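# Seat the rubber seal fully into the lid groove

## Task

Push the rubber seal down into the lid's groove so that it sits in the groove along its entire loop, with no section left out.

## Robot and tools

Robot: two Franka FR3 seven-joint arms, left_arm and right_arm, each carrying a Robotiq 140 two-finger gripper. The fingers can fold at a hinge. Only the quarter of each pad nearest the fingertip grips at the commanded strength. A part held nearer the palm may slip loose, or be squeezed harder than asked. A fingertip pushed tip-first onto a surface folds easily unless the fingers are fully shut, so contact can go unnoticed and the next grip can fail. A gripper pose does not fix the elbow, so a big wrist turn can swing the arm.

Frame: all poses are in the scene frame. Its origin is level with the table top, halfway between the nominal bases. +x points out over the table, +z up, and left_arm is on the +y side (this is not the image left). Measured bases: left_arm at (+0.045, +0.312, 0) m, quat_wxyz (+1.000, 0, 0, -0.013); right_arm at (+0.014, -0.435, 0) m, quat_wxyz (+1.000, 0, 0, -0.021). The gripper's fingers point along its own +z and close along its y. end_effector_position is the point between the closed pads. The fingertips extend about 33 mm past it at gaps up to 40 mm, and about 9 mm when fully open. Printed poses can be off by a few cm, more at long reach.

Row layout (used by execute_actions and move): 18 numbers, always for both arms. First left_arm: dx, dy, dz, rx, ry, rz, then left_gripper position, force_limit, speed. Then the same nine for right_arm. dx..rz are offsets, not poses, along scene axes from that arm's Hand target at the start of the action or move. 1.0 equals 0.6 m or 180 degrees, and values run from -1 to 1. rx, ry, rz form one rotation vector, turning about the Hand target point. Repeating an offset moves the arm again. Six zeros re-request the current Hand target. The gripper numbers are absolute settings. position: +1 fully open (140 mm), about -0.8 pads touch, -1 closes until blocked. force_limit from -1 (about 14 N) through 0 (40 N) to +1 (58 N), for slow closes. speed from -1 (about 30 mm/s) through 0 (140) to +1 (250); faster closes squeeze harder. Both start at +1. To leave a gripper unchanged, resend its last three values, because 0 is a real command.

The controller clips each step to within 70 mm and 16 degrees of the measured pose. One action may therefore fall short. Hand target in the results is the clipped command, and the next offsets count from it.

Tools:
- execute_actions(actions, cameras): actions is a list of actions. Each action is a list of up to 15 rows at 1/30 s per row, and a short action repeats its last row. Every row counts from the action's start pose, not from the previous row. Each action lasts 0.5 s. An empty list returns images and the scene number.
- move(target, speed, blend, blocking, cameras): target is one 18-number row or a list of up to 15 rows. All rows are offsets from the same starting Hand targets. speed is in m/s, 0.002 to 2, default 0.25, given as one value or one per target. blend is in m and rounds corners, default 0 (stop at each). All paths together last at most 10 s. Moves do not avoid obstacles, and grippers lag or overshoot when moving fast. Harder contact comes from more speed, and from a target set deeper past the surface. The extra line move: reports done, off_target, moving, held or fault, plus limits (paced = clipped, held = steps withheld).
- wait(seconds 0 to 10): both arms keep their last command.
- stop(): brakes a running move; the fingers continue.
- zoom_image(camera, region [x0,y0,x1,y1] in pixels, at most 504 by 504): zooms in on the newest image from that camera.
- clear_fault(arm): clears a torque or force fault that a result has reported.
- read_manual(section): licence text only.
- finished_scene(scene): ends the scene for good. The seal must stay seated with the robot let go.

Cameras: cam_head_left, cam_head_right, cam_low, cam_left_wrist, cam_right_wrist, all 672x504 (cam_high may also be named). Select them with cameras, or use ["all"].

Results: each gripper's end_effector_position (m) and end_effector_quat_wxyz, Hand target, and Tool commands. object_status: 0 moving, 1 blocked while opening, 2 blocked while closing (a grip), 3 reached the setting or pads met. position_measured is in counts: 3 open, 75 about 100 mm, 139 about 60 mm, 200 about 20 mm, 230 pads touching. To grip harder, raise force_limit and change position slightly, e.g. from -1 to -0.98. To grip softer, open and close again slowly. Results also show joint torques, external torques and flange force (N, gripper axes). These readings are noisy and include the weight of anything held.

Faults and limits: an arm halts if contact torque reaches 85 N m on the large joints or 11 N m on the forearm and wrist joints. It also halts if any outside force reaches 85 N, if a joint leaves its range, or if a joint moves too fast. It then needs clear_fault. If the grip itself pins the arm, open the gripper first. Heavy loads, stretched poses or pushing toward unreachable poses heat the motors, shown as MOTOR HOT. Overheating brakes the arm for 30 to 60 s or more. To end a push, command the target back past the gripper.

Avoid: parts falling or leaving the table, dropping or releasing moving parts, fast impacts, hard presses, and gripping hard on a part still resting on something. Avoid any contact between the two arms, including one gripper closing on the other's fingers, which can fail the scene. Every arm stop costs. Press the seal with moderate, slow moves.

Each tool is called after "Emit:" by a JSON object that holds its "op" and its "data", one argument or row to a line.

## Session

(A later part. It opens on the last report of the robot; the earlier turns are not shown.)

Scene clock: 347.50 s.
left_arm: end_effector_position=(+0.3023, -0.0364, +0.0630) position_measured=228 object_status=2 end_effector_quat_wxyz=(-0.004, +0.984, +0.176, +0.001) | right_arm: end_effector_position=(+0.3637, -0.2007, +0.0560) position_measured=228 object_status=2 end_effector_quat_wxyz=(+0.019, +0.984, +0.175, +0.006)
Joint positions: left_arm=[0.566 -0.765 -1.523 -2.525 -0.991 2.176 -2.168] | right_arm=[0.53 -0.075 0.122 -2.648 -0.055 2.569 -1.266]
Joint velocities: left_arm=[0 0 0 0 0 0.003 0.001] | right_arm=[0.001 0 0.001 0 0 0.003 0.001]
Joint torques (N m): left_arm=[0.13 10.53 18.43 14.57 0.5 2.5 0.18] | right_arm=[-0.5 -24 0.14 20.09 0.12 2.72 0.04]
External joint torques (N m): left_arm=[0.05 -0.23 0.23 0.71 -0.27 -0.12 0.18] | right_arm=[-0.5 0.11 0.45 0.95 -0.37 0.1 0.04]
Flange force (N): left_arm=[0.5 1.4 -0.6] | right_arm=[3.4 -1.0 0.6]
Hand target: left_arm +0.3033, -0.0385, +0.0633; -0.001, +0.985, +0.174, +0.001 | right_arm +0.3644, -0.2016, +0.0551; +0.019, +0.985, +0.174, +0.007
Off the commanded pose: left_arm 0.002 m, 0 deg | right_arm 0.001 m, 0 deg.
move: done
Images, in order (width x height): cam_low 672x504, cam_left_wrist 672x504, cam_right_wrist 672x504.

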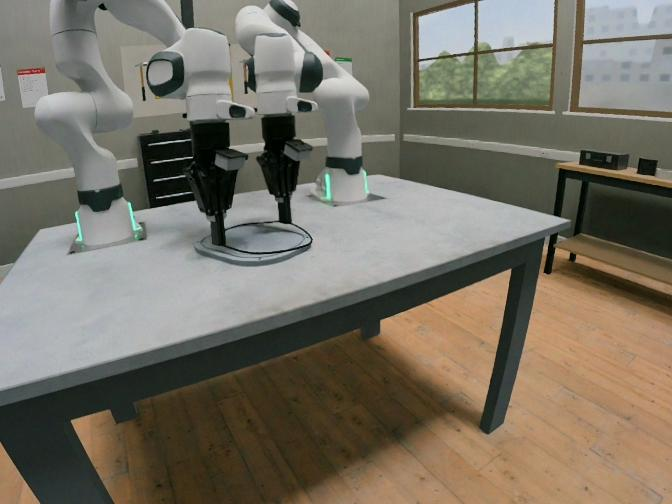

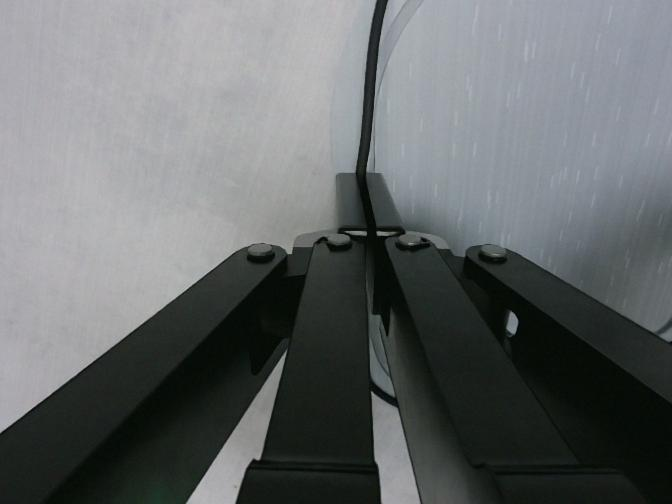

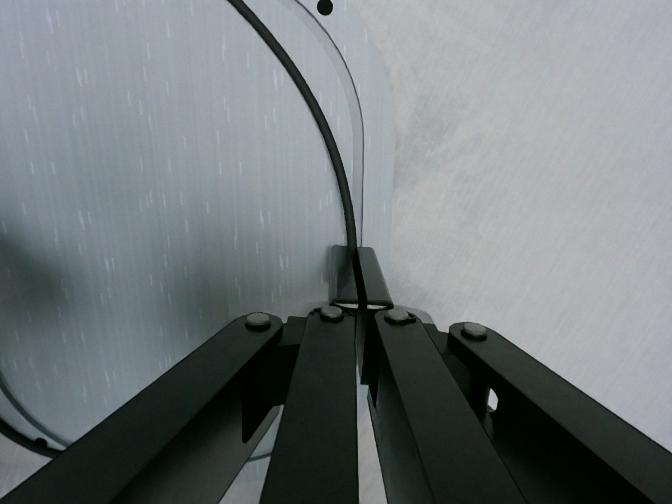

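Emit:
{"op": "move", "data": {
  "target": [0.0025,-0.007,-0.012,0,0,0.0,-1,0,-1,0.0017,-0.0047,-0.012,0,0,0.0,-1,0,-1],
  "speed": 0.03,
  "cameras": ["cam_low","cam_left_wrist","cam_right_wrist"]
}}

Emit:
{"op": "zoom_image", "data": {
  "camera": "cam_low",
  "region": [180, 180, 330, 280]
}}

Emit:
{"op": "zoom_image", "data": {
  "camera": "cam_left_wrist",
  "region": [300, 50, 450, 200]
}}

Emit:
{"op": "zoom_image", "data": {
  "camera": "cam_right_wrist",
  "region": [280, 130, 430, 280]
}}

Scene clock: 364.13 s.
left_arm: end_effector_position=(+0.3039, -0.0406, +0.0558) position_measured=228 object_status=2 end_effector_quat_wxyz=(-0.004, +0.984, +0.175, +0.001) | right_arm: end_effector_position=(+0.3649, -0.2033, +0.0489) position_measured=228 object_status=2 end_effector_quat_wxyz=(+0.019, +0.985, +0.174, +0.006)
Joint positions: left_arm=[0.596 -0.761 -1.562 -2.513 -1.003 2.191 -2.166] | right_arm=[0.525 -0.057 0.119 -2.653 -0.062 2.592 -1.266]
Joint velocities: left_arm=[within noise] | right_arm=[-0.001 0 0.001 0 0.002 0.004 0.001]
Joint torques (N m): left_arm=[0.14 11.23 18.81 14.35 0.49 2.5 0.21] | right_arm=[-0.49 -24.19 0.11 19.54 0.11 2.77 -0.01]
External joint torques (N m): left_arm=[0.01 -0.38 0.45 0.77 -0.27 -0.13 0.21] | right_arm=[-0.51 0.28 0.32 0.65 -0.37 0.13 -0.01]
Flange force (N): left_arm=[0.4 1.0 -1.5] | right_arm=[2.9 -0.6 1.4]
Hand target: left_arm +0.3048, -0.0427, +0.0561; -0.001, +0.985, +0.174, +0.001 | right_arm +0.3655, -0.2045, +0.0479; +0.019, +0.985, +0.174, +0.007
Off the commanded pose: left_arm 0.002 m, 0 deg | right_arm 0.002 m, 0 deg.
move: done
Images, in order (width x height): cam_low 672x504, cam_left_wrist 672x504, cam_right_wrist 672x504.

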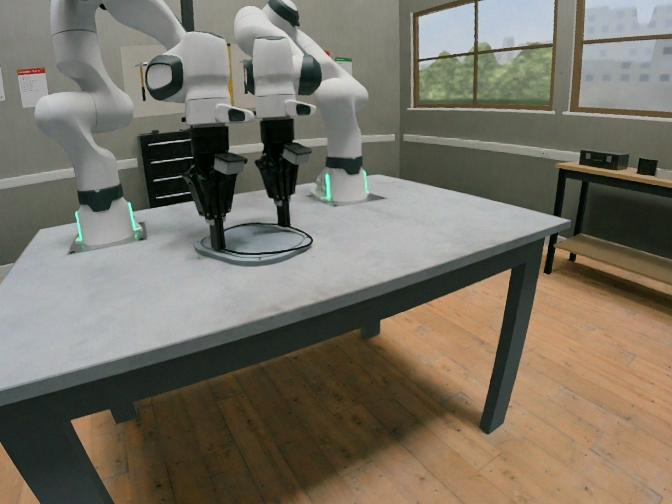

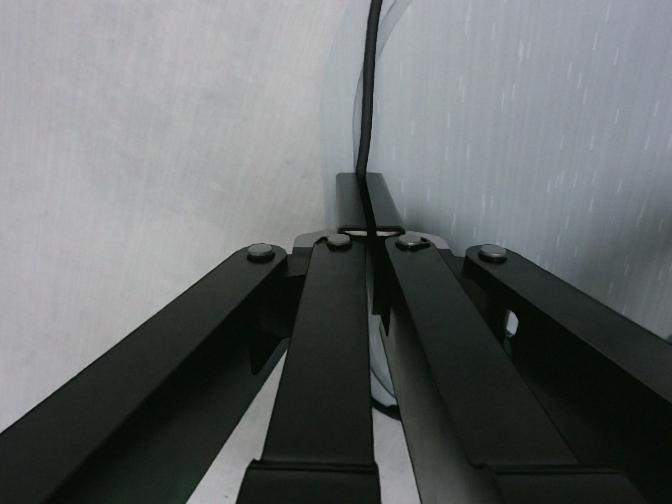

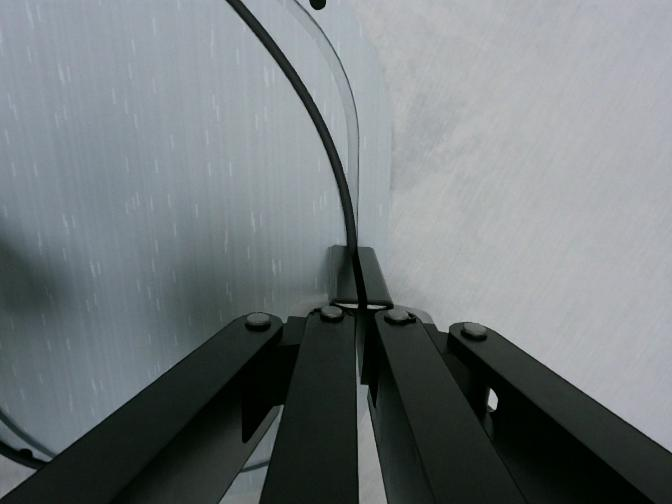

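Scaled by 3.360 from the camera's 672x504 image, which has a finer 960x720 frame.

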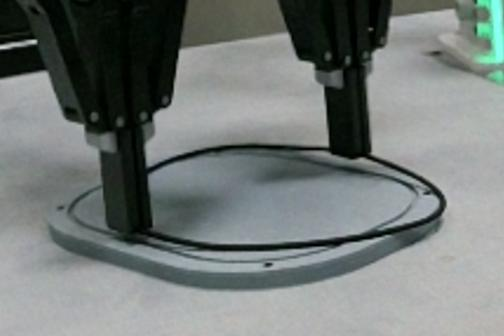

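Scaled by 3.360 from the camera's 672x504 image, which has a finer 960x720 frame.

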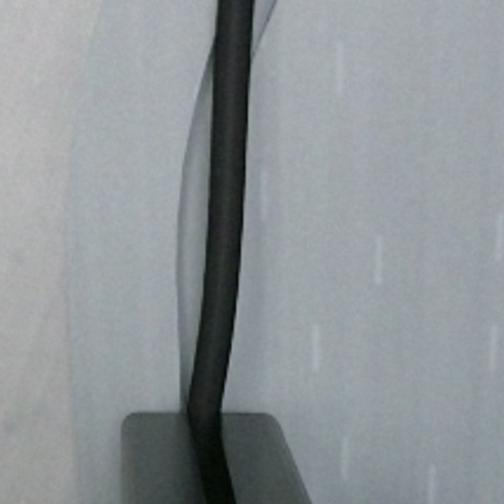

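Scaled by 3.360 from the camera's 672x504 image, which has a finer 960x720 frame.

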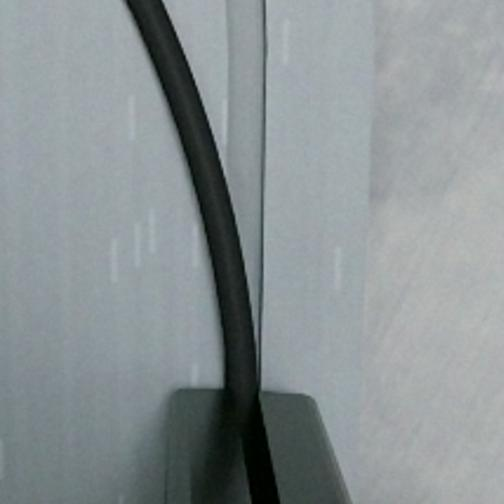

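Emit:
{"op": "move", "data": {
  "target": [
    [-0.0008,0.0018,-0.008,0,0,0.0,-1,0,-1,0.0003,-0.001,-0.007,0,0,0.0,-1,0,-1]
  ],
  "speed": 0.02,
  "cameras": ["cam_low","cam_left_wrist","cam_right_wrist"]
}}

Emit:
{"op": "zoom_image", "data": {
  "camera": "cam_low",
  "region": [180, 180, 330, 280]
}}

Scene clock: 375.37 s.
left_arm: end_effector_position=(+0.3036, -0.0412, +0.0517) position_measured=228 object_status=2 end_effector_quat_wxyz=(-0.003, +0.985, +0.175, +0.001) | right_arm: end_effector_position=(+0.3651, -0.2039, +0.0447) position_measured=228 object_status=2 end_effector_quat_wxyz=(+0.019, +0.984, +0.175, +0.006)
Joint positions: left_arm=[0.605 -0.758 -1.577 -2.514 -1.012 2.203 -2.162] | right_arm=[0.523 -0.046 0.118 -2.655 -0.066 2.604 -1.266]
Joint velocities: left_arm=[0.001 0.001 -0.003 0.002 -0.001 0.005 0.002] | right_arm=[0.001 0.001 0 0 0 0.005 0]
Joint torques (N m): left_arm=[0.34 11.6 18.57 13.16 0.53 2.4 0.26] | right_arm=[-0.4 -24.41 0.13 19.29 0.08 2.78 0.1]
External joint torques (N m): left_arm=[0.29 -0.18 0.34 -0.3 -0.22 -0.22 0.26] | right_arm=[-0.43 0.3 0.29 0.62 -0.38 0.14 0.09]
Flange force (N): left_arm=[0.7 -1.1 -0.3] | right_arm=[2.8 -0.8 1.6]
Hand target: left_arm +0.3043, -0.0416, +0.0513; -0.001, +0.985, +0.174, +0.001 | right_arm +0.3656, -0.2051, +0.0437; +0.019, +0.985, +0.174, +0.007
Off the commanded pose: left_arm 0.001 m, 0 deg | right_arm 0.002 m, 0 deg.
move: done
Images, in order (width x height): cam_low 672x504, cam_left_wrist 672x504, cam_right_wrist 672x504.

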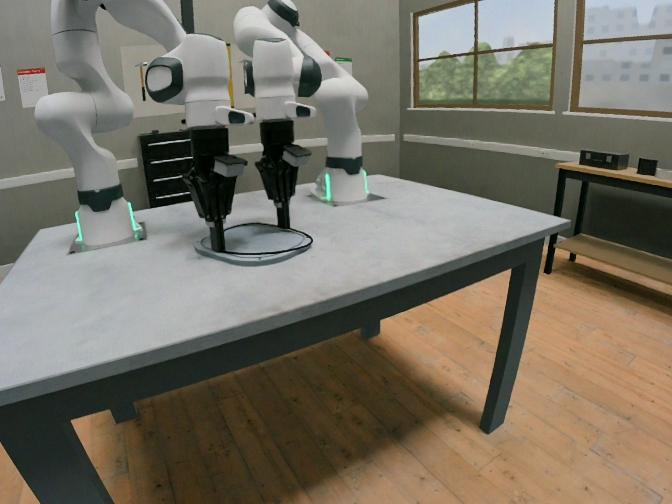

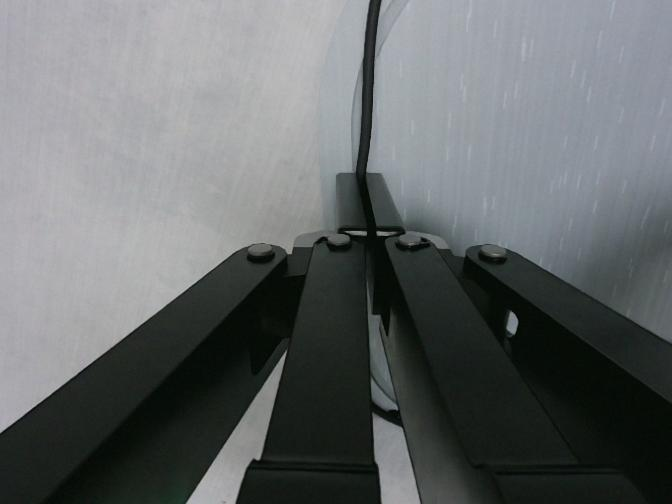

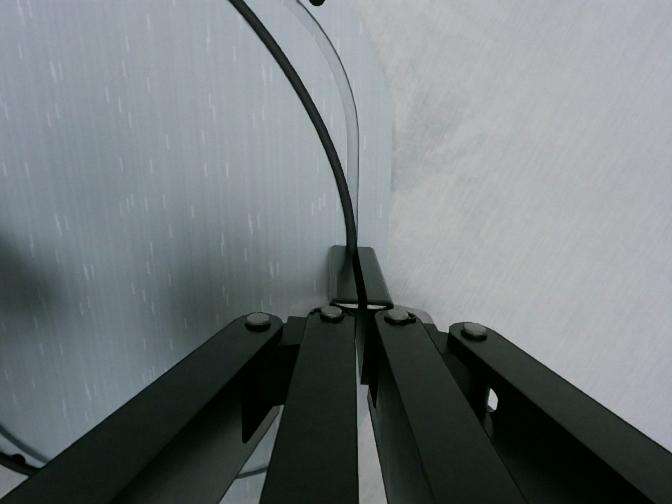

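Scaled by 3.360 from the camera's 672x504 image, which has a finer 960x720 frame.

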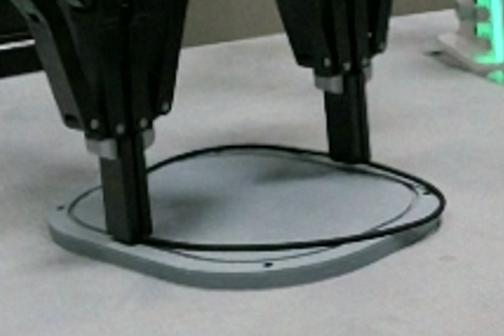

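Emit:
{"op": "move", "data": {
  "target": [
    [0,0,-0.004,0,0,0.0,-1,0,-1,0.0003,-0.001,-0.004,0,0,0.0,-1,0,-1]
  ],
  "speed": 0.02
}}

Emit:
{"op": "move", "data": {
  "target": [
    [0,0,-0.004,0,0,0.0,-1,0,-1,0,0,-0.004,0,0,0.0,-1,0,-1]
  ],
  "speed": 0.02,
  "cameras": ["cam_low","cam_left_wrist","cam_right_wrist"]
}}

Emit:
{"op": "zoom_image", "data": {
  "camera": "cam_low",
  "region": [180, 180, 330, 280]
}}

Emit:
{"op": "zoom_image", "data": {
  "camera": "cam_left_wrist",
  "region": [300, 50, 450, 200]
}}

Emit:
{"op": "zoom_image", "data": {
  "camera": "cam_right_wrist",
  "region": [280, 130, 430, 280]
}}

Scene clock: 389.13 s.
left_arm: end_effector_position=(+0.3037, -0.0413, +0.0493) position_measured=228 object_status=2 end_effector_quat_wxyz=(-0.003, +0.985, +0.175, +0.001) | right_arm: end_effector_position=(+0.3654, -0.2042, +0.0429) position_measured=228 object_status=2 end_effector_quat_wxyz=(+0.019, +0.984, +0.175, +0.007)
Joint positions: left_arm=[0.611 -0.757 -1.587 -2.515 -1.016 2.209 -2.159] | right_arm=[0.522 -0.041 0.118 -2.655 -0.068 2.611 -1.266]
Joint velocities: left_arm=[0.001 0.001 -0.003 0 -0.002 0.004 0.001] | right_arm=[within noise]
Joint torques (N m): left_arm=[0.28 11.81 18.69 13.07 0.48 2.54 0.07] | right_arm=[-0.64 -23.78 -0.01 18.91 -0.01 3.06 0.05]
External joint torques (N m): left_arm=[0.28 -0.13 0.52 -0.29 -0.27 -0.07 0.07] | right_arm=[-0.62 0.97 0.17 0.35 -0.48 0.42 0.04]
Flange force (N): left_arm=[0.2 -1.4 -0.8] | right_arm=[3.6 -0.6 4.5]
Hand target: left_arm +0.3043, -0.0416, +0.0489; -0.001, +0.985, +0.174, +0.001 | right_arm +0.3658, -0.2057, +0.0413; +0.019, +0.985, +0.174, +0.007
Off the commanded pose: left_arm 0.001 m, 0 deg | right_arm 0.002 m, 0 deg.
move: done

Scene clock: 389.83 s.
left_arm: end_effector_position=(+0.3036, -0.0413, +0.0469) position_measured=228 object_status=2 end_effector_quat_wxyz=(-0.003, +0.985, +0.175, +0.001) | right_arm: end_effector_position=(+0.3654, -0.2042, +0.0428) position_measured=228 object_status=2 end_effector_quat_wxyz=(+0.019, +0.984, +0.175, +0.007)
Joint positions: left_arm=[0.617 -0.755 -1.596 -2.515 -1.021 2.214 -2.157] | right_arm=[0.522 -0.041 0.118 -2.656 -0.069 2.611 -1.265]
Joint velocities: left_arm=[0.002 0.001 -0.002 0.001 -0.002 0.003 0] | right_arm=[within noise]
Joint torques (N m): left_arm=[0.27 11.43 18.49 12.98 0.35 2.56 0.2] | right_arm=[-1.8 -19.54 -0.78 18.52 -0.35 4.12 0.15]
External joint torques (N m): left_arm=[0.34 -0.68 0.42 -0.26 -0.39 -0.03 0.2] | right_arm=[-1.73 5.21 -0.55 -0.07 -0.82 1.48 0.15]
Flange force (N): left_arm=[0.5 -1.0 0.1] | right_arm=[12.7 -1.4 20.4]
Hand target: left_arm +0.3043, -0.0416, +0.0465; -0.001, +0.985, +0.174, +0.001 | right_arm +0.3658, -0.2057, +0.0389; +0.019, +0.985, +0.174, +0.007
Off the commanded pose: left_arm 0.001 m, 0 deg | right_arm 0.004 m, 0 deg.
move: off_target (right_arm)
Images, in order (width x height): cam_low 672x504, cam_left_wrist 672x504, cam_right_wrist 672x504.

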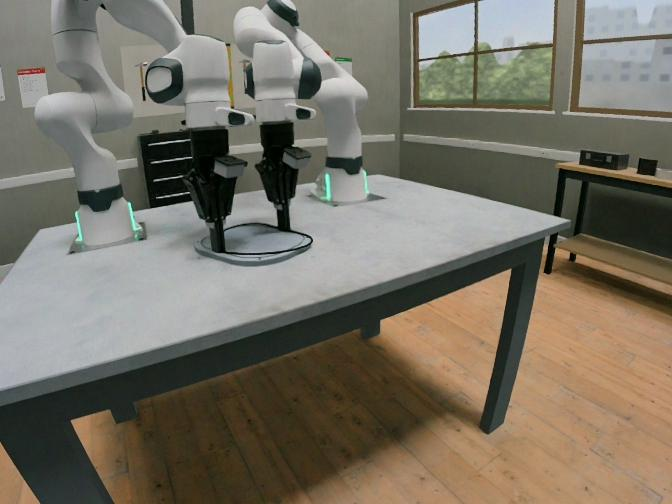

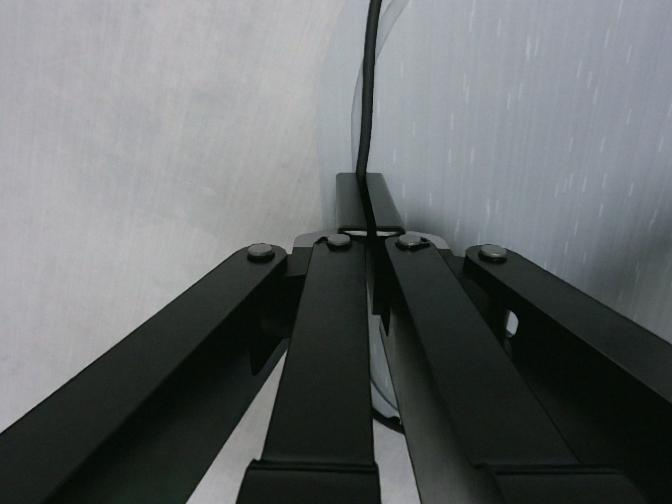

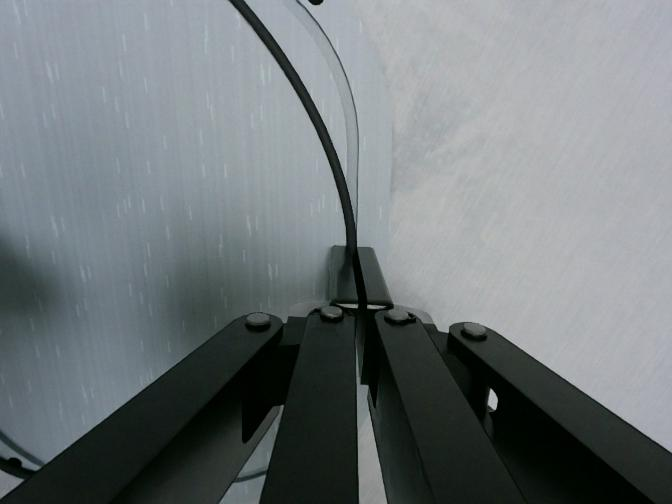

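Scaled by 3.360 from the camera's 672x504 image, which has a finer 960x720 frame.

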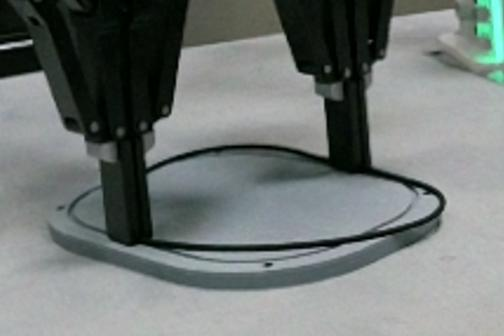

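Scaled by 3.360 from the camera's 672x504 image, which has a finer 960x720 frame.

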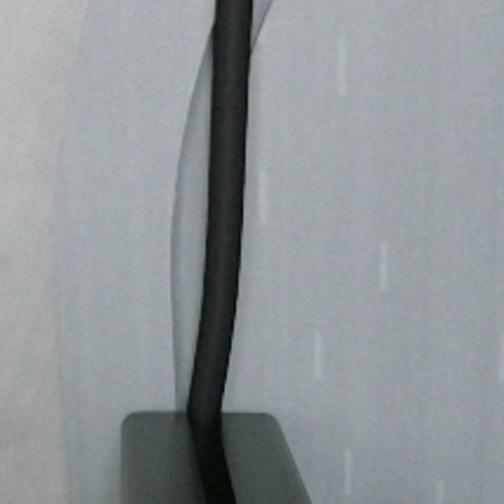

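Scaled by 3.360 from the camera's 672x504 image, which has a finer 960x720 frame.

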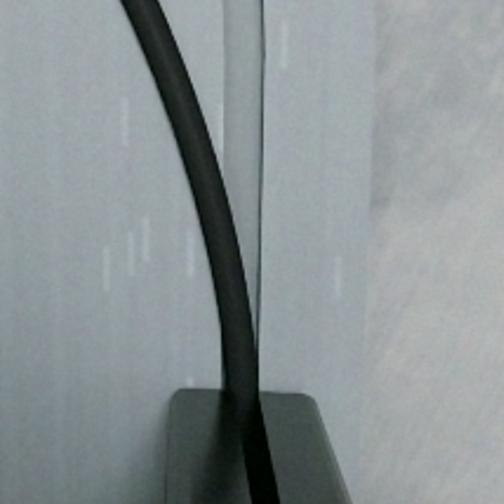

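Emit:
{"op": "move", "data": {
  "target": [
    [-0.0008,0.0025,-0.004,0,0,0.0,-1,0,-1,0,0,0.003,0,0,0.0,-1,0,-1]
  ],
  "speed": 0.02
}}

Emit:
{"op": "move", "data": {
  "target": [
    [0,0,-0.004,0,0,0.0,-1,0,-1,0,0,0,0,0,0.0,-1,0,-1]
  ],
  "speed": 0.02,
  "cameras": ["cam_low","cam_left_wrist"]
}}

Emit:
{"op": "zoom_image", "data": {
  "camera": "cam_low",
  "region": [180, 180, 330, 280]
}}

Emit:
{"op": "zoom_image", "data": {
  "camera": "cam_left_wrist",
  "region": [300, 50, 450, 200]
}}

Scene clock: 399.37 s.
left_arm: end_effector_position=(+0.3035, -0.0405, +0.0453) position_measured=228 object_status=2 end_effector_quat_wxyz=(-0.002, +0.985, +0.174, +0.001) | right_arm: end_effector_position=(+0.3654, -0.2042, +0.0428) position_measured=228 object_status=2 end_effector_quat_wxyz=(+0.019, +0.984, +0.175, +0.007)
Joint positions: left_arm=[0.618 -0.753 -1.6 -2.518 -1.025 2.22 -2.154] | right_arm=[0.522 -0.041 0.118 -2.656 -0.069 2.611 -1.265]
Joint torques (N m): left_arm=[0.39 11.78 16.91 11.93 0.25 2.79 0.18] | right_arm=[-1.67 -21.63 -0.83 18.8 0.04 3.84 0.01]
External joint torques (N m): left_arm=[0.32 -0.32 -1.18 -1.23 -0.5 0.18 0.18] | right_arm=[-1.66 3.17 -0.66 0.16 -0.42 1.19 0.01]
Flange force (N): left_arm=[0.9 -0.3 7.1] | right_arm=[8.5 0.3 13.2]
Hand target: left_arm +0.3039, -0.0401, +0.0441; -0.001, +0.985, +0.174, +0.001 | right_arm +0.3658, -0.2057, +0.0407; +0.019, +0.985, +0.174, +0.007
Off the commanded pose: left_arm 0.001 m, 0 deg | right_arm 0.003 m, 0 deg.
move: done

Scene clock: 400.07 s.
left_arm: end_effector_position=(+0.3037, -0.0405, +0.0452) position_measured=228 object_status=2 end_effector_quat_wxyz=(-0.001, +0.985, +0.174, +0.000) | right_arm: end_effector_position=(+0.3654, -0.2042, +0.0428) position_measured=228 object_status=2 end_effector_quat_wxyz=(+0.019, +0.984, +0.175, +0.007)
Joint positions: left_arm=[0.621 -0.751 -1.6 -2.518 -1.026 2.22 -2.151] | right_arm=[0.522 -0.041 0.118 -2.656 -0.069 2.611 -1.265]
Joint torques (N m): left_arm=[2.5 10.67 12.14 10.71 -0.66 4.13 0.11] | right_arm=[-1.61 -21.68 -0.76 18.76 0.04 3.82 0.06]
External joint torques (N m): left_arm=[2.56 -1.37 -5.81 -2.52 -1.4 1.53 0.11] | right_arm=[-1.61 3.19 -0.6 0.07 -0.43 1.16 0.06]
Flange force (N): left_arm=[9.9 13.2 35.7] | right_arm=[8.3 0.1 13.3]
Hand target: left_arm +0.3039, -0.0401, +0.0417; -0.001, +0.985, +0.174, +0.001 | right_arm +0.3658, -0.2057, +0.0407; +0.019, +0.985, +0.174, +0.007
Off the commanded pose: left_arm 0.004 m, 0 deg | right_arm 0.003 m, 0 deg.
move: off_target (left_arm)
Images, in order (width x height): cam_low 672x504, cam_left_wrist 672x504.

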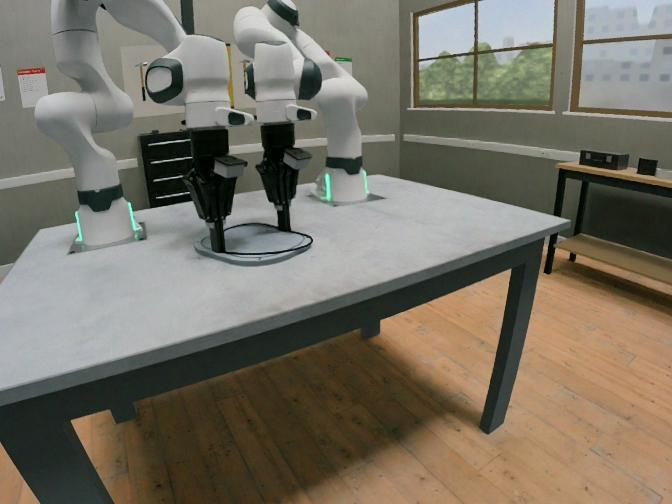

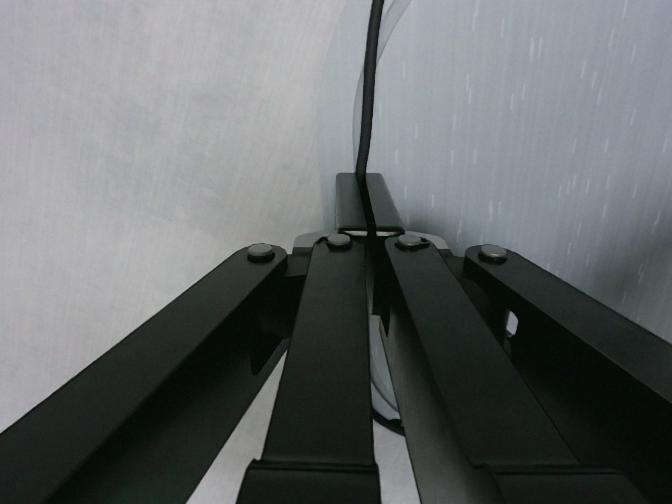

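Scaled by 3.360 from the camera's 672x504 image, which has a finer 960x720 frame.

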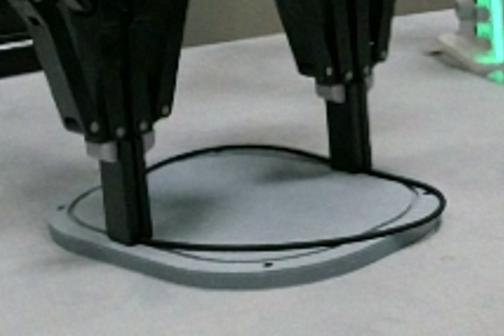

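Scaled by 3.360 from the camera's 672x504 image, which has a finer 960x720 frame.

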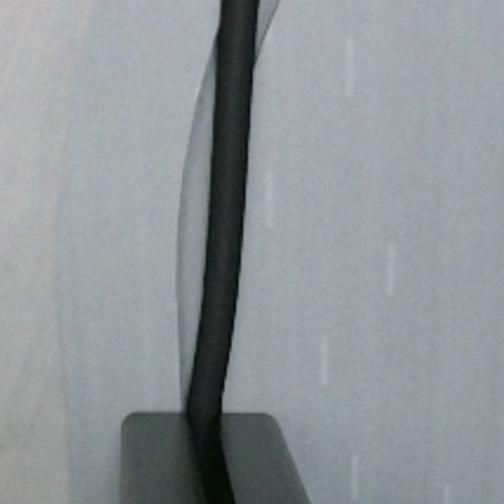

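Emit:
{"op": "move", "data": {
  "target": [
    [-0.0003,0.0015,0.0045,0,0,0.0,-1,0,-1,0,0,0.0032,0,0,0.0,-1,0,-1],
    [-0.0003,0.0015,0.0045,0,0,0.0,-0.5,0,-1,0,0,0.0032,0,0,0.0,-0.5,0,-1],
    [-0.0003,0.0015,0.05,0,0,0.0,-0.5,0,-1,0,0,0.05,0,0,0.0,-0.5,0,-1],
    [-0.0003,0.0015,0.051,0,0,0.0,-1,0,-1,0,0,0.051,0,0,0.0,-1,0,-1]
  ],
  "speed": 0.06,
  "cameras": ["cam_low","cam_left_wrist","cam_right_wrist"]
}}

Emit:
{"op": "zoom_image", "data": {
  "camera": "cam_low",
  "region": [180, 180, 330, 280]
}}

Emit:
{"op": "zoom_image", "data": {
  "camera": "cam_left_wrist",
  "region": [300, 50, 450, 200]
}}

Emit:
{"op": "zoom_image", "data": {
  "camera": "cam_right_wrist",
  "region": [280, 130, 430, 280]
}}

Scene clock: 415.53 s.
left_arm: end_effector_position=(+0.3042, -0.0393, +0.0717) position_measured=232 object_status=0 end_effector_quat_wxyz=(+0.001, +0.985, +0.173, +0.001) | right_arm: end_effector_position=(+0.3663, -0.2063, +0.0706) position_measured=232 object_status=0 end_effector_quat_wxyz=(+0.020, +0.985, +0.173, +0.007)
Joint positions: left_arm=[0.551 -0.76 -1.495 -2.521 -0.978 2.166 -2.168] | right_arm=[0.523 -0.117 0.117 -2.646 -0.05 2.527 -1.28]
Joint torques (N m): left_arm=[-0.58 8.4 19.36 15.02 0.85 2.25 -0.23] | right_arm=[0.08 -24.48 0.15 21.06 0.86 2.41 -0.29]
External joint torques (N m): left_arm=[-0.66 -1.86 1.26 0.72 0.08 -0.38 -0.23] | right_arm=[0.08 -1.09 0.62 1.18 0.34 -0.24 -0.3]
Flange force (N): left_arm=[-4.3 -3.3 -8.7] | right_arm=[0.5 -0.4 -4.6]
Hand target: left_arm +0.3037, -0.0392, +0.0723; -0.001, +0.985, +0.174, +0.001 | right_arm +0.3658, -0.2057, +0.0713; +0.019, +0.985, +0.174, +0.007
Off the commanded pose: left_arm 0.001 m, 0 deg | right_arm 0.001 m, 0 deg.
move: done
Images, in order (width x height): cam_low 672x504, cam_left_wrist 672x504, cam_right_wrist 672x504.

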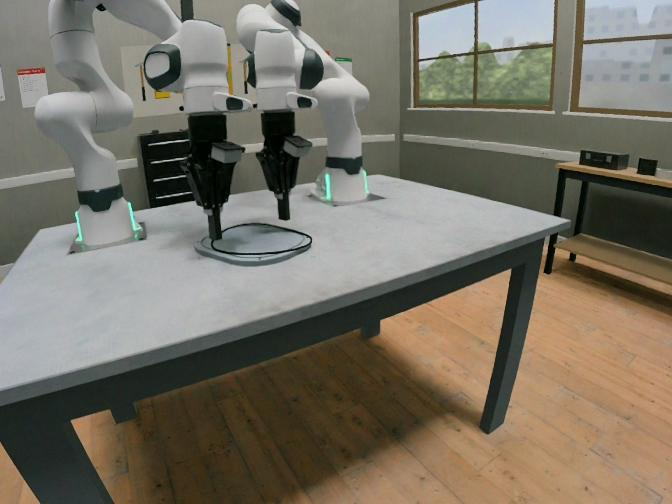

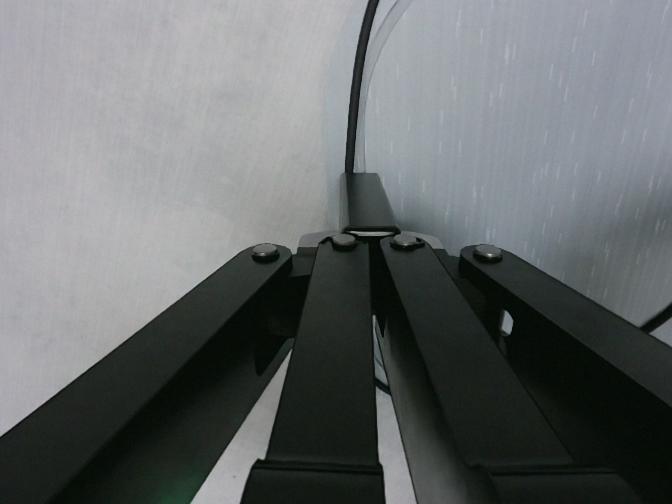

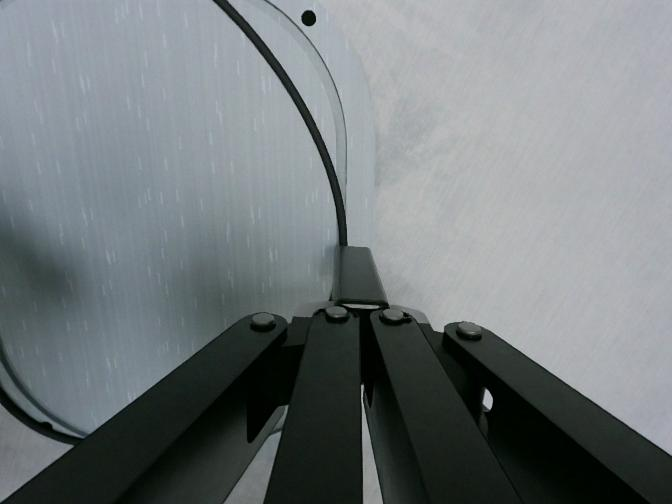

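Scaled by 3.360 from the camera's 672x504 image, which has a finer 960x720 frame.

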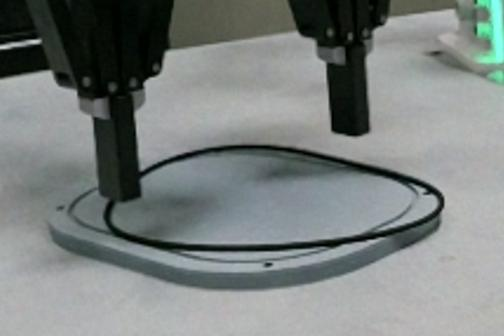

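Scaled by 3.360 from the camera's 672x504 image, which has a finer 960x720 frame.

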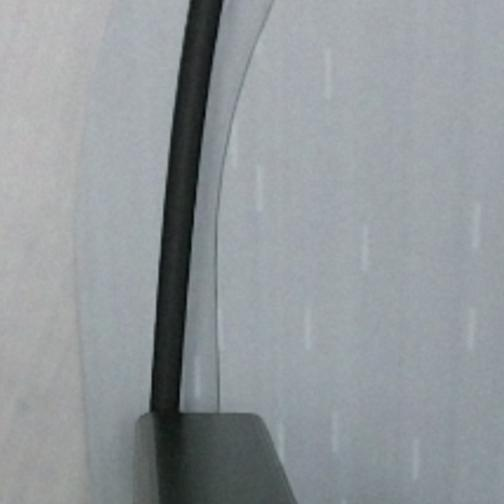

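Scaled by 3.360 from the camera's 672x504 image, which has a finer 960x720 frame.

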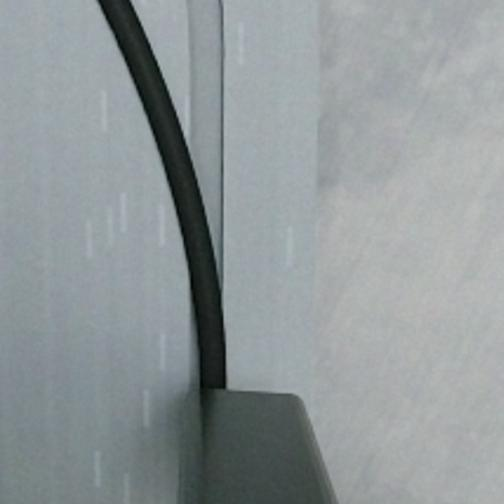

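Emit:
{"op": "move", "data": {
  "target": [
    [0,0,0,0,0,0.0,-1,0,-1,-0.0015,0.004,-0.042,0,0,0.0,-1,0,-1],
    [0,0,0,0,0,0.0,-1,0,-1,-0.0015,0.004,-0.054,0,0,0.0,-1,0,-1]
  ],
  "speed": [0.08,0.02],
  "cameras": ["cam_low","cam_right_wrist"]
}}

Emit:
{"op": "zoom_image", "data": {
  "camera": "cam_right_wrist",
  "region": [280, 130, 430, 280]
}}

Scene clock: 424.70 s.
left_arm: end_effector_position=(+0.3042, -0.0393, +0.0717) position_measured=232 object_status=3 end_effector_quat_wxyz=(+0.001, +0.985, +0.173, +0.001) | right_arm: end_effector_position=(+0.3658, -0.2027, +0.0430) position_measured=232 object_status=3 end_effector_quat_wxyz=(+0.019, +0.985, +0.174, +0.008)
Joint positions: left_arm=[0.551 -0.76 -1.495 -2.521 -0.978 2.166 -2.168] | right_arm=[0.523 -0.039 0.12 -2.653 -0.07 2.612 -1.259]
Joint velocities: left_arm=[within noise] | right_arm=[-0.001 0.001 0 0 0 0 0.004]
Joint torques (N m): left_arm=[-0.55 8.41 19.38 15.01 0.86 2.23 -0.2] | right_arm=[-0.87 -19.42 0.24 18.2 -0.08 3.93 0.1]
External joint torques (N m): left_arm=[-0.59 -1.79 1.3 0.73 0.09 -0.39 -0.2] | right_arm=[-0.85 5.38 0.43 -0.42 -0.54 1.28 0.1]
Flange force (N): left_arm=[-4.0 -3.2 -8.6] | right_arm=[11.4 -3.3 19.8]
Hand target: left_arm +0.3037, -0.0392, +0.0723; -0.001, +0.985, +0.174, +0.001 | right_arm +0.3649, -0.2033, +0.0389; +0.019, +0.985, +0.174, +0.007
Off the commanded pose: left_arm 0.001 m, 0 deg | right_arm 0.004 m, 0 deg.
move: off_target (right_arm)
Images, in order (width x height): cam_low 672x504, cam_right_wrist 672x504.

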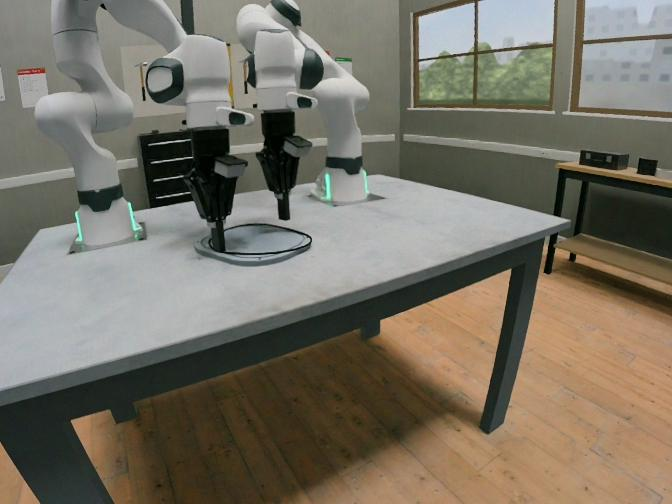

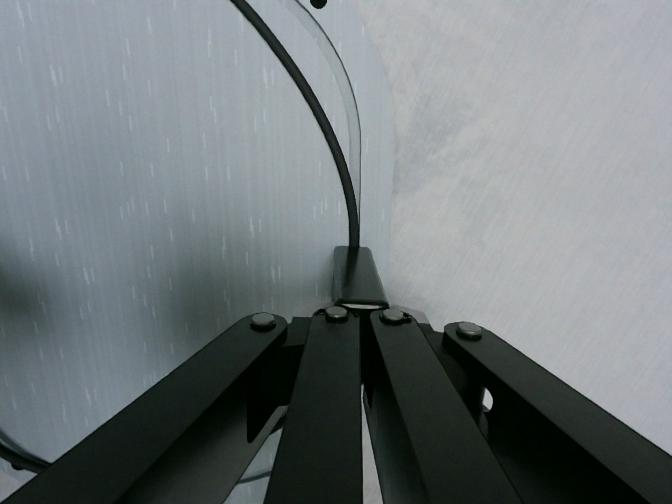

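Scaled by 3.360 from the camera's 672x504 image, which has a finer 960x720 frame.

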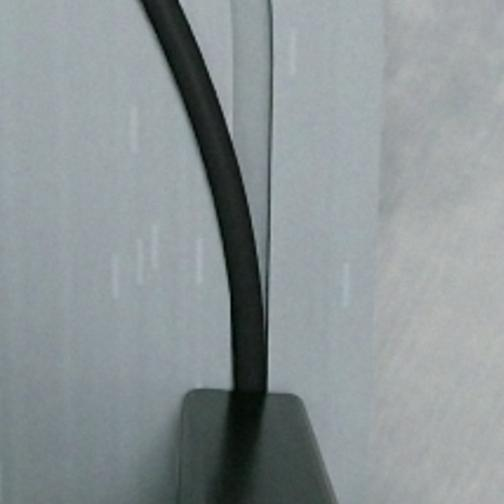

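Emit:
{"op": "move", "data": {
  "target": [
    [-0.001,0.003,-0.042,0,0,0.0,-1,0,-1,0,0,0,0,0,0.0,-1,0,-1],
    [0.002,-0.006,-0.043,0,0,0.0,-1,0,-1,0,0,0,0,0,0.0,-1,0,-1],
    [0.002,-0.006,-0.053,0,0,0.0,-1,0,-1,0,0,0,0,0,0.0,-1,0,-1]
  ],
  "speed": [0.08,0.02,0.02],
  "cameras": ["cam_low","cam_left_wrist"]
}}

Emit:
{"op": "zoom_image", "data": {
  "camera": "cam_left_wrist",
  "region": [300, 0, 450, 200]
}}

Scene clock: 435.87 s.
left_arm: end_effector_position=(+0.3044, -0.0500, +0.0450) position_measured=232 object_status=3 end_effector_quat_wxyz=(+0.005, +0.985, +0.174, +0.002) | right_arm: end_effector_position=(+0.3658, -0.2027, +0.0430) position_measured=232 object_status=3 end_effector_quat_wxyz=(+0.019, +0.985, +0.173, +0.008)
Joint positions: left_arm=[0.63 -0.754 -1.615 -2.503 -1.041 2.225 -2.153] | right_arm=[0.523 -0.039 0.12 -2.653 -0.07 2.612 -1.258]
Joint torques (N m): left_arm=[3.34 10.29 14.49 6.79 1.66 2.78 0.32] | right_arm=[-0.83 -19.44 0.2 18.22 -0.09 3.92 0.02]
External joint torques (N m): left_arm=[3.31 -2.3 -3.82 -6.48 0.92 0.14 0.32] | right_arm=[-0.77 5.39 0.42 -0.37 -0.56 1.28 0.01]
Flange force (N): left_arm=[8.2 -0.3 22.0] | right_arm=[11.6 -3.2 19.7]
Hand target: left_arm +0.3049, -0.0428, +0.0405; -0.001, +0.985, +0.174, +0.001 | right_arm +0.3649, -0.2033, +0.0389; +0.019, +0.985, +0.174, +0.007
Off the commanded pose: left_arm 0.009 m, 1 deg | right_arm 0.004 m, 0 deg.
move: off_target (left_arm, right_arm)
Images, in order (width x height): cam_low 672x504, cam_left_wrist 672x504.

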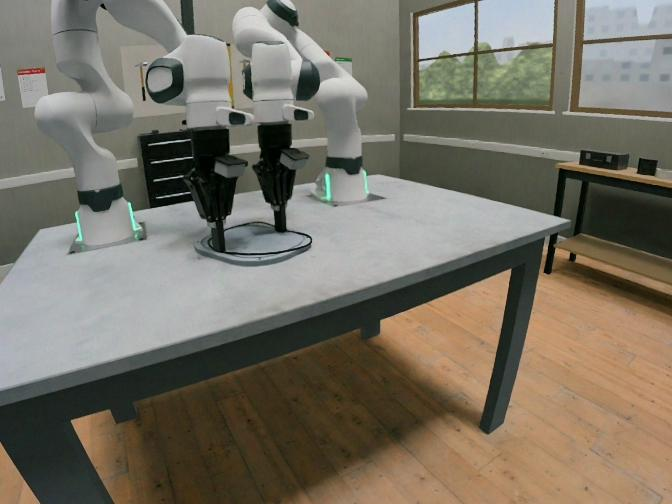

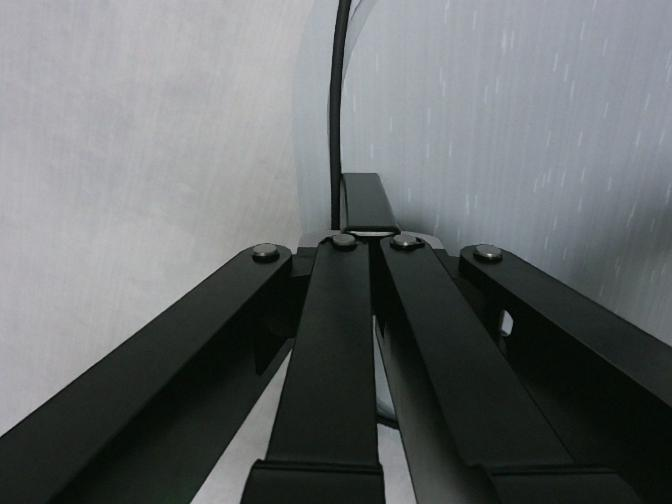

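Scaled by 2.520 from the camera's 672x504 image, which has a finer 960x720 frame.

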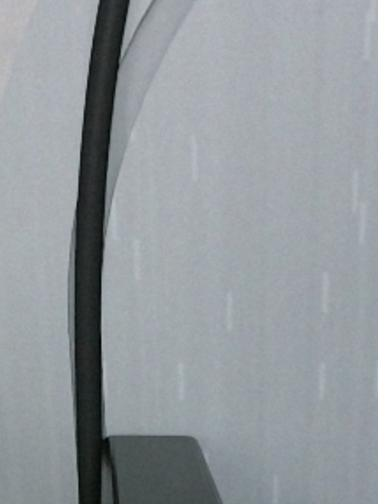

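Emit:
{"op": "move", "data": {
  "target": [
    [0.0,-0.01,0.014,0,0,0.0,-1,0,-1,0,0,0,0,0,0.0,-1,0,-1],
    [-0.003,0.004,0.015,0,0,0.0,-1,0,-1,0,0,0,0,0,0.0,-1,0,-1],
    [-0.003,0.004,0.001,0,0,0.0,-1,0,-1,0,0,0,0,0,0.0,-1,0,-1]
  ],
  "speed": [0.05,0.05,0.02],
  "cameras": ["cam_low","cam_left_wrist","cam_right_wrist"]
}}

Emit:
{"op": "zoom_image", "data": {
  "camera": "cam_left_wrist",
  "region": [300, 0, 450, 200]
}}

Emit:
{"op": "zoom_image", "data": {
  "camera": "cam_low",
  "region": [180, 180, 330, 280]
}}

Scene clock: 444.20 s.
left_arm: end_effector_position=(+0.3020, -0.0406, +0.0450) position_measured=232 object_status=3 end_effector_quat_wxyz=(-0.002, +0.985, +0.175, -0.001) | right_arm: end_effector_position=(+0.3658, -0.2027, +0.0430) position_measured=232 object_status=3 end_effector_quat_wxyz=(+0.019, +0.985, +0.173, +0.008)
Joint positions: left_arm=[0.618 -0.754 -1.599 -2.519 -1.028 2.214 -2.151] | right_arm=[0.523 -0.039 0.12 -2.653 -0.07 2.612 -1.258]
Joint velocities: left_arm=[0.003 0 0 0.001 0.001 -0.003 0.004] | right_arm=[within noise]
Joint torques (N m): left_arm=[3.3 10.29 10.83 10.33 -1.12 4.78 0.08] | right_arm=[-0.88 -19.46 0.22 18.17 -0.05 3.92 0.12]
External joint torques (N m): left_arm=[3.41 -1.76 -7.17 -2.95 -1.87 2.18 0.08] | right_arm=[-0.86 5.45 0.4 -0.57 -0.52 1.24 0.11]
Flange force (N): left_arm=[13.0 17.4 45.4] | right_arm=[11.1 -3.2 19.9]
Hand target: left_arm +0.3031, -0.0404, +0.0411; -0.001, +0.985, +0.174, +0.001 | right_arm +0.3649, -0.2033, +0.0389; +0.019, +0.985, +0.174, +0.007
Off the commanded pose: left_arm 0.004 m, 0 deg | right_arm 0.004 m, 0 deg.
move: off_target (left_arm, right_arm)
Images, in order (width x height): cam_low 672x504, cam_left_wrist 672x504, cam_right_wrist 672x504.

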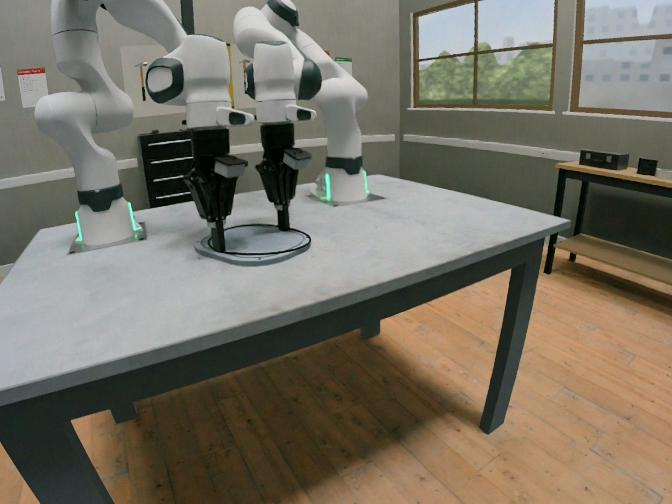

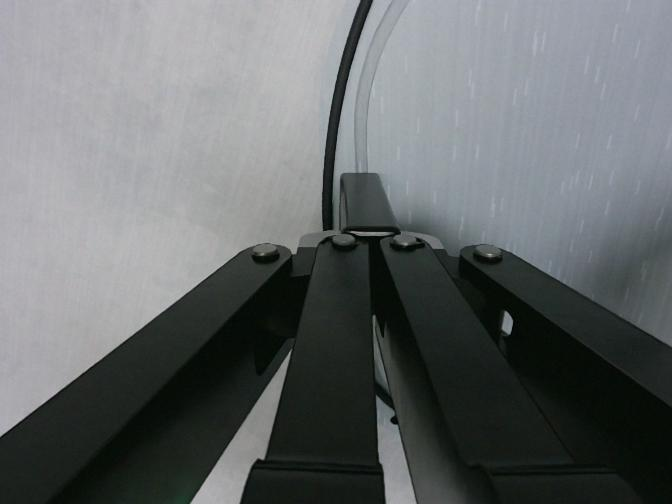

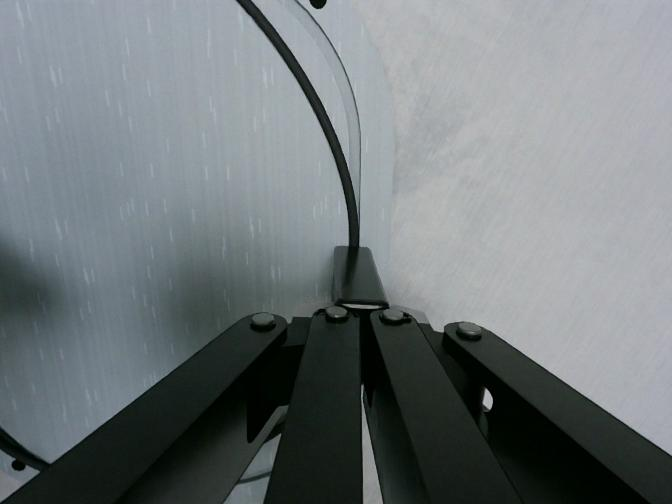

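Scaled by 2.520 from the camera's 672x504 image, which has a finer 960x720 frame.

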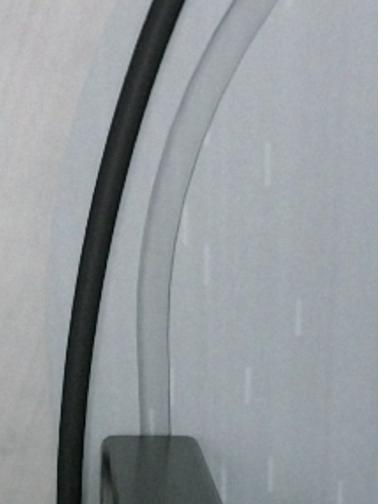

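Scaled by 3.360 from the camera's 672x504 image, which has a finer 960x720 frame.

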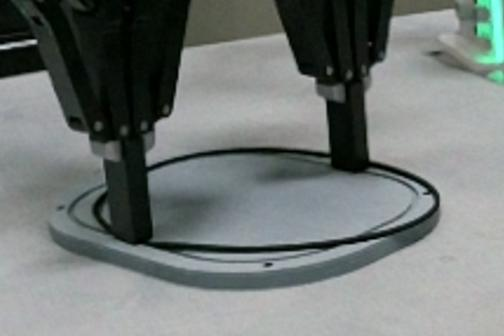

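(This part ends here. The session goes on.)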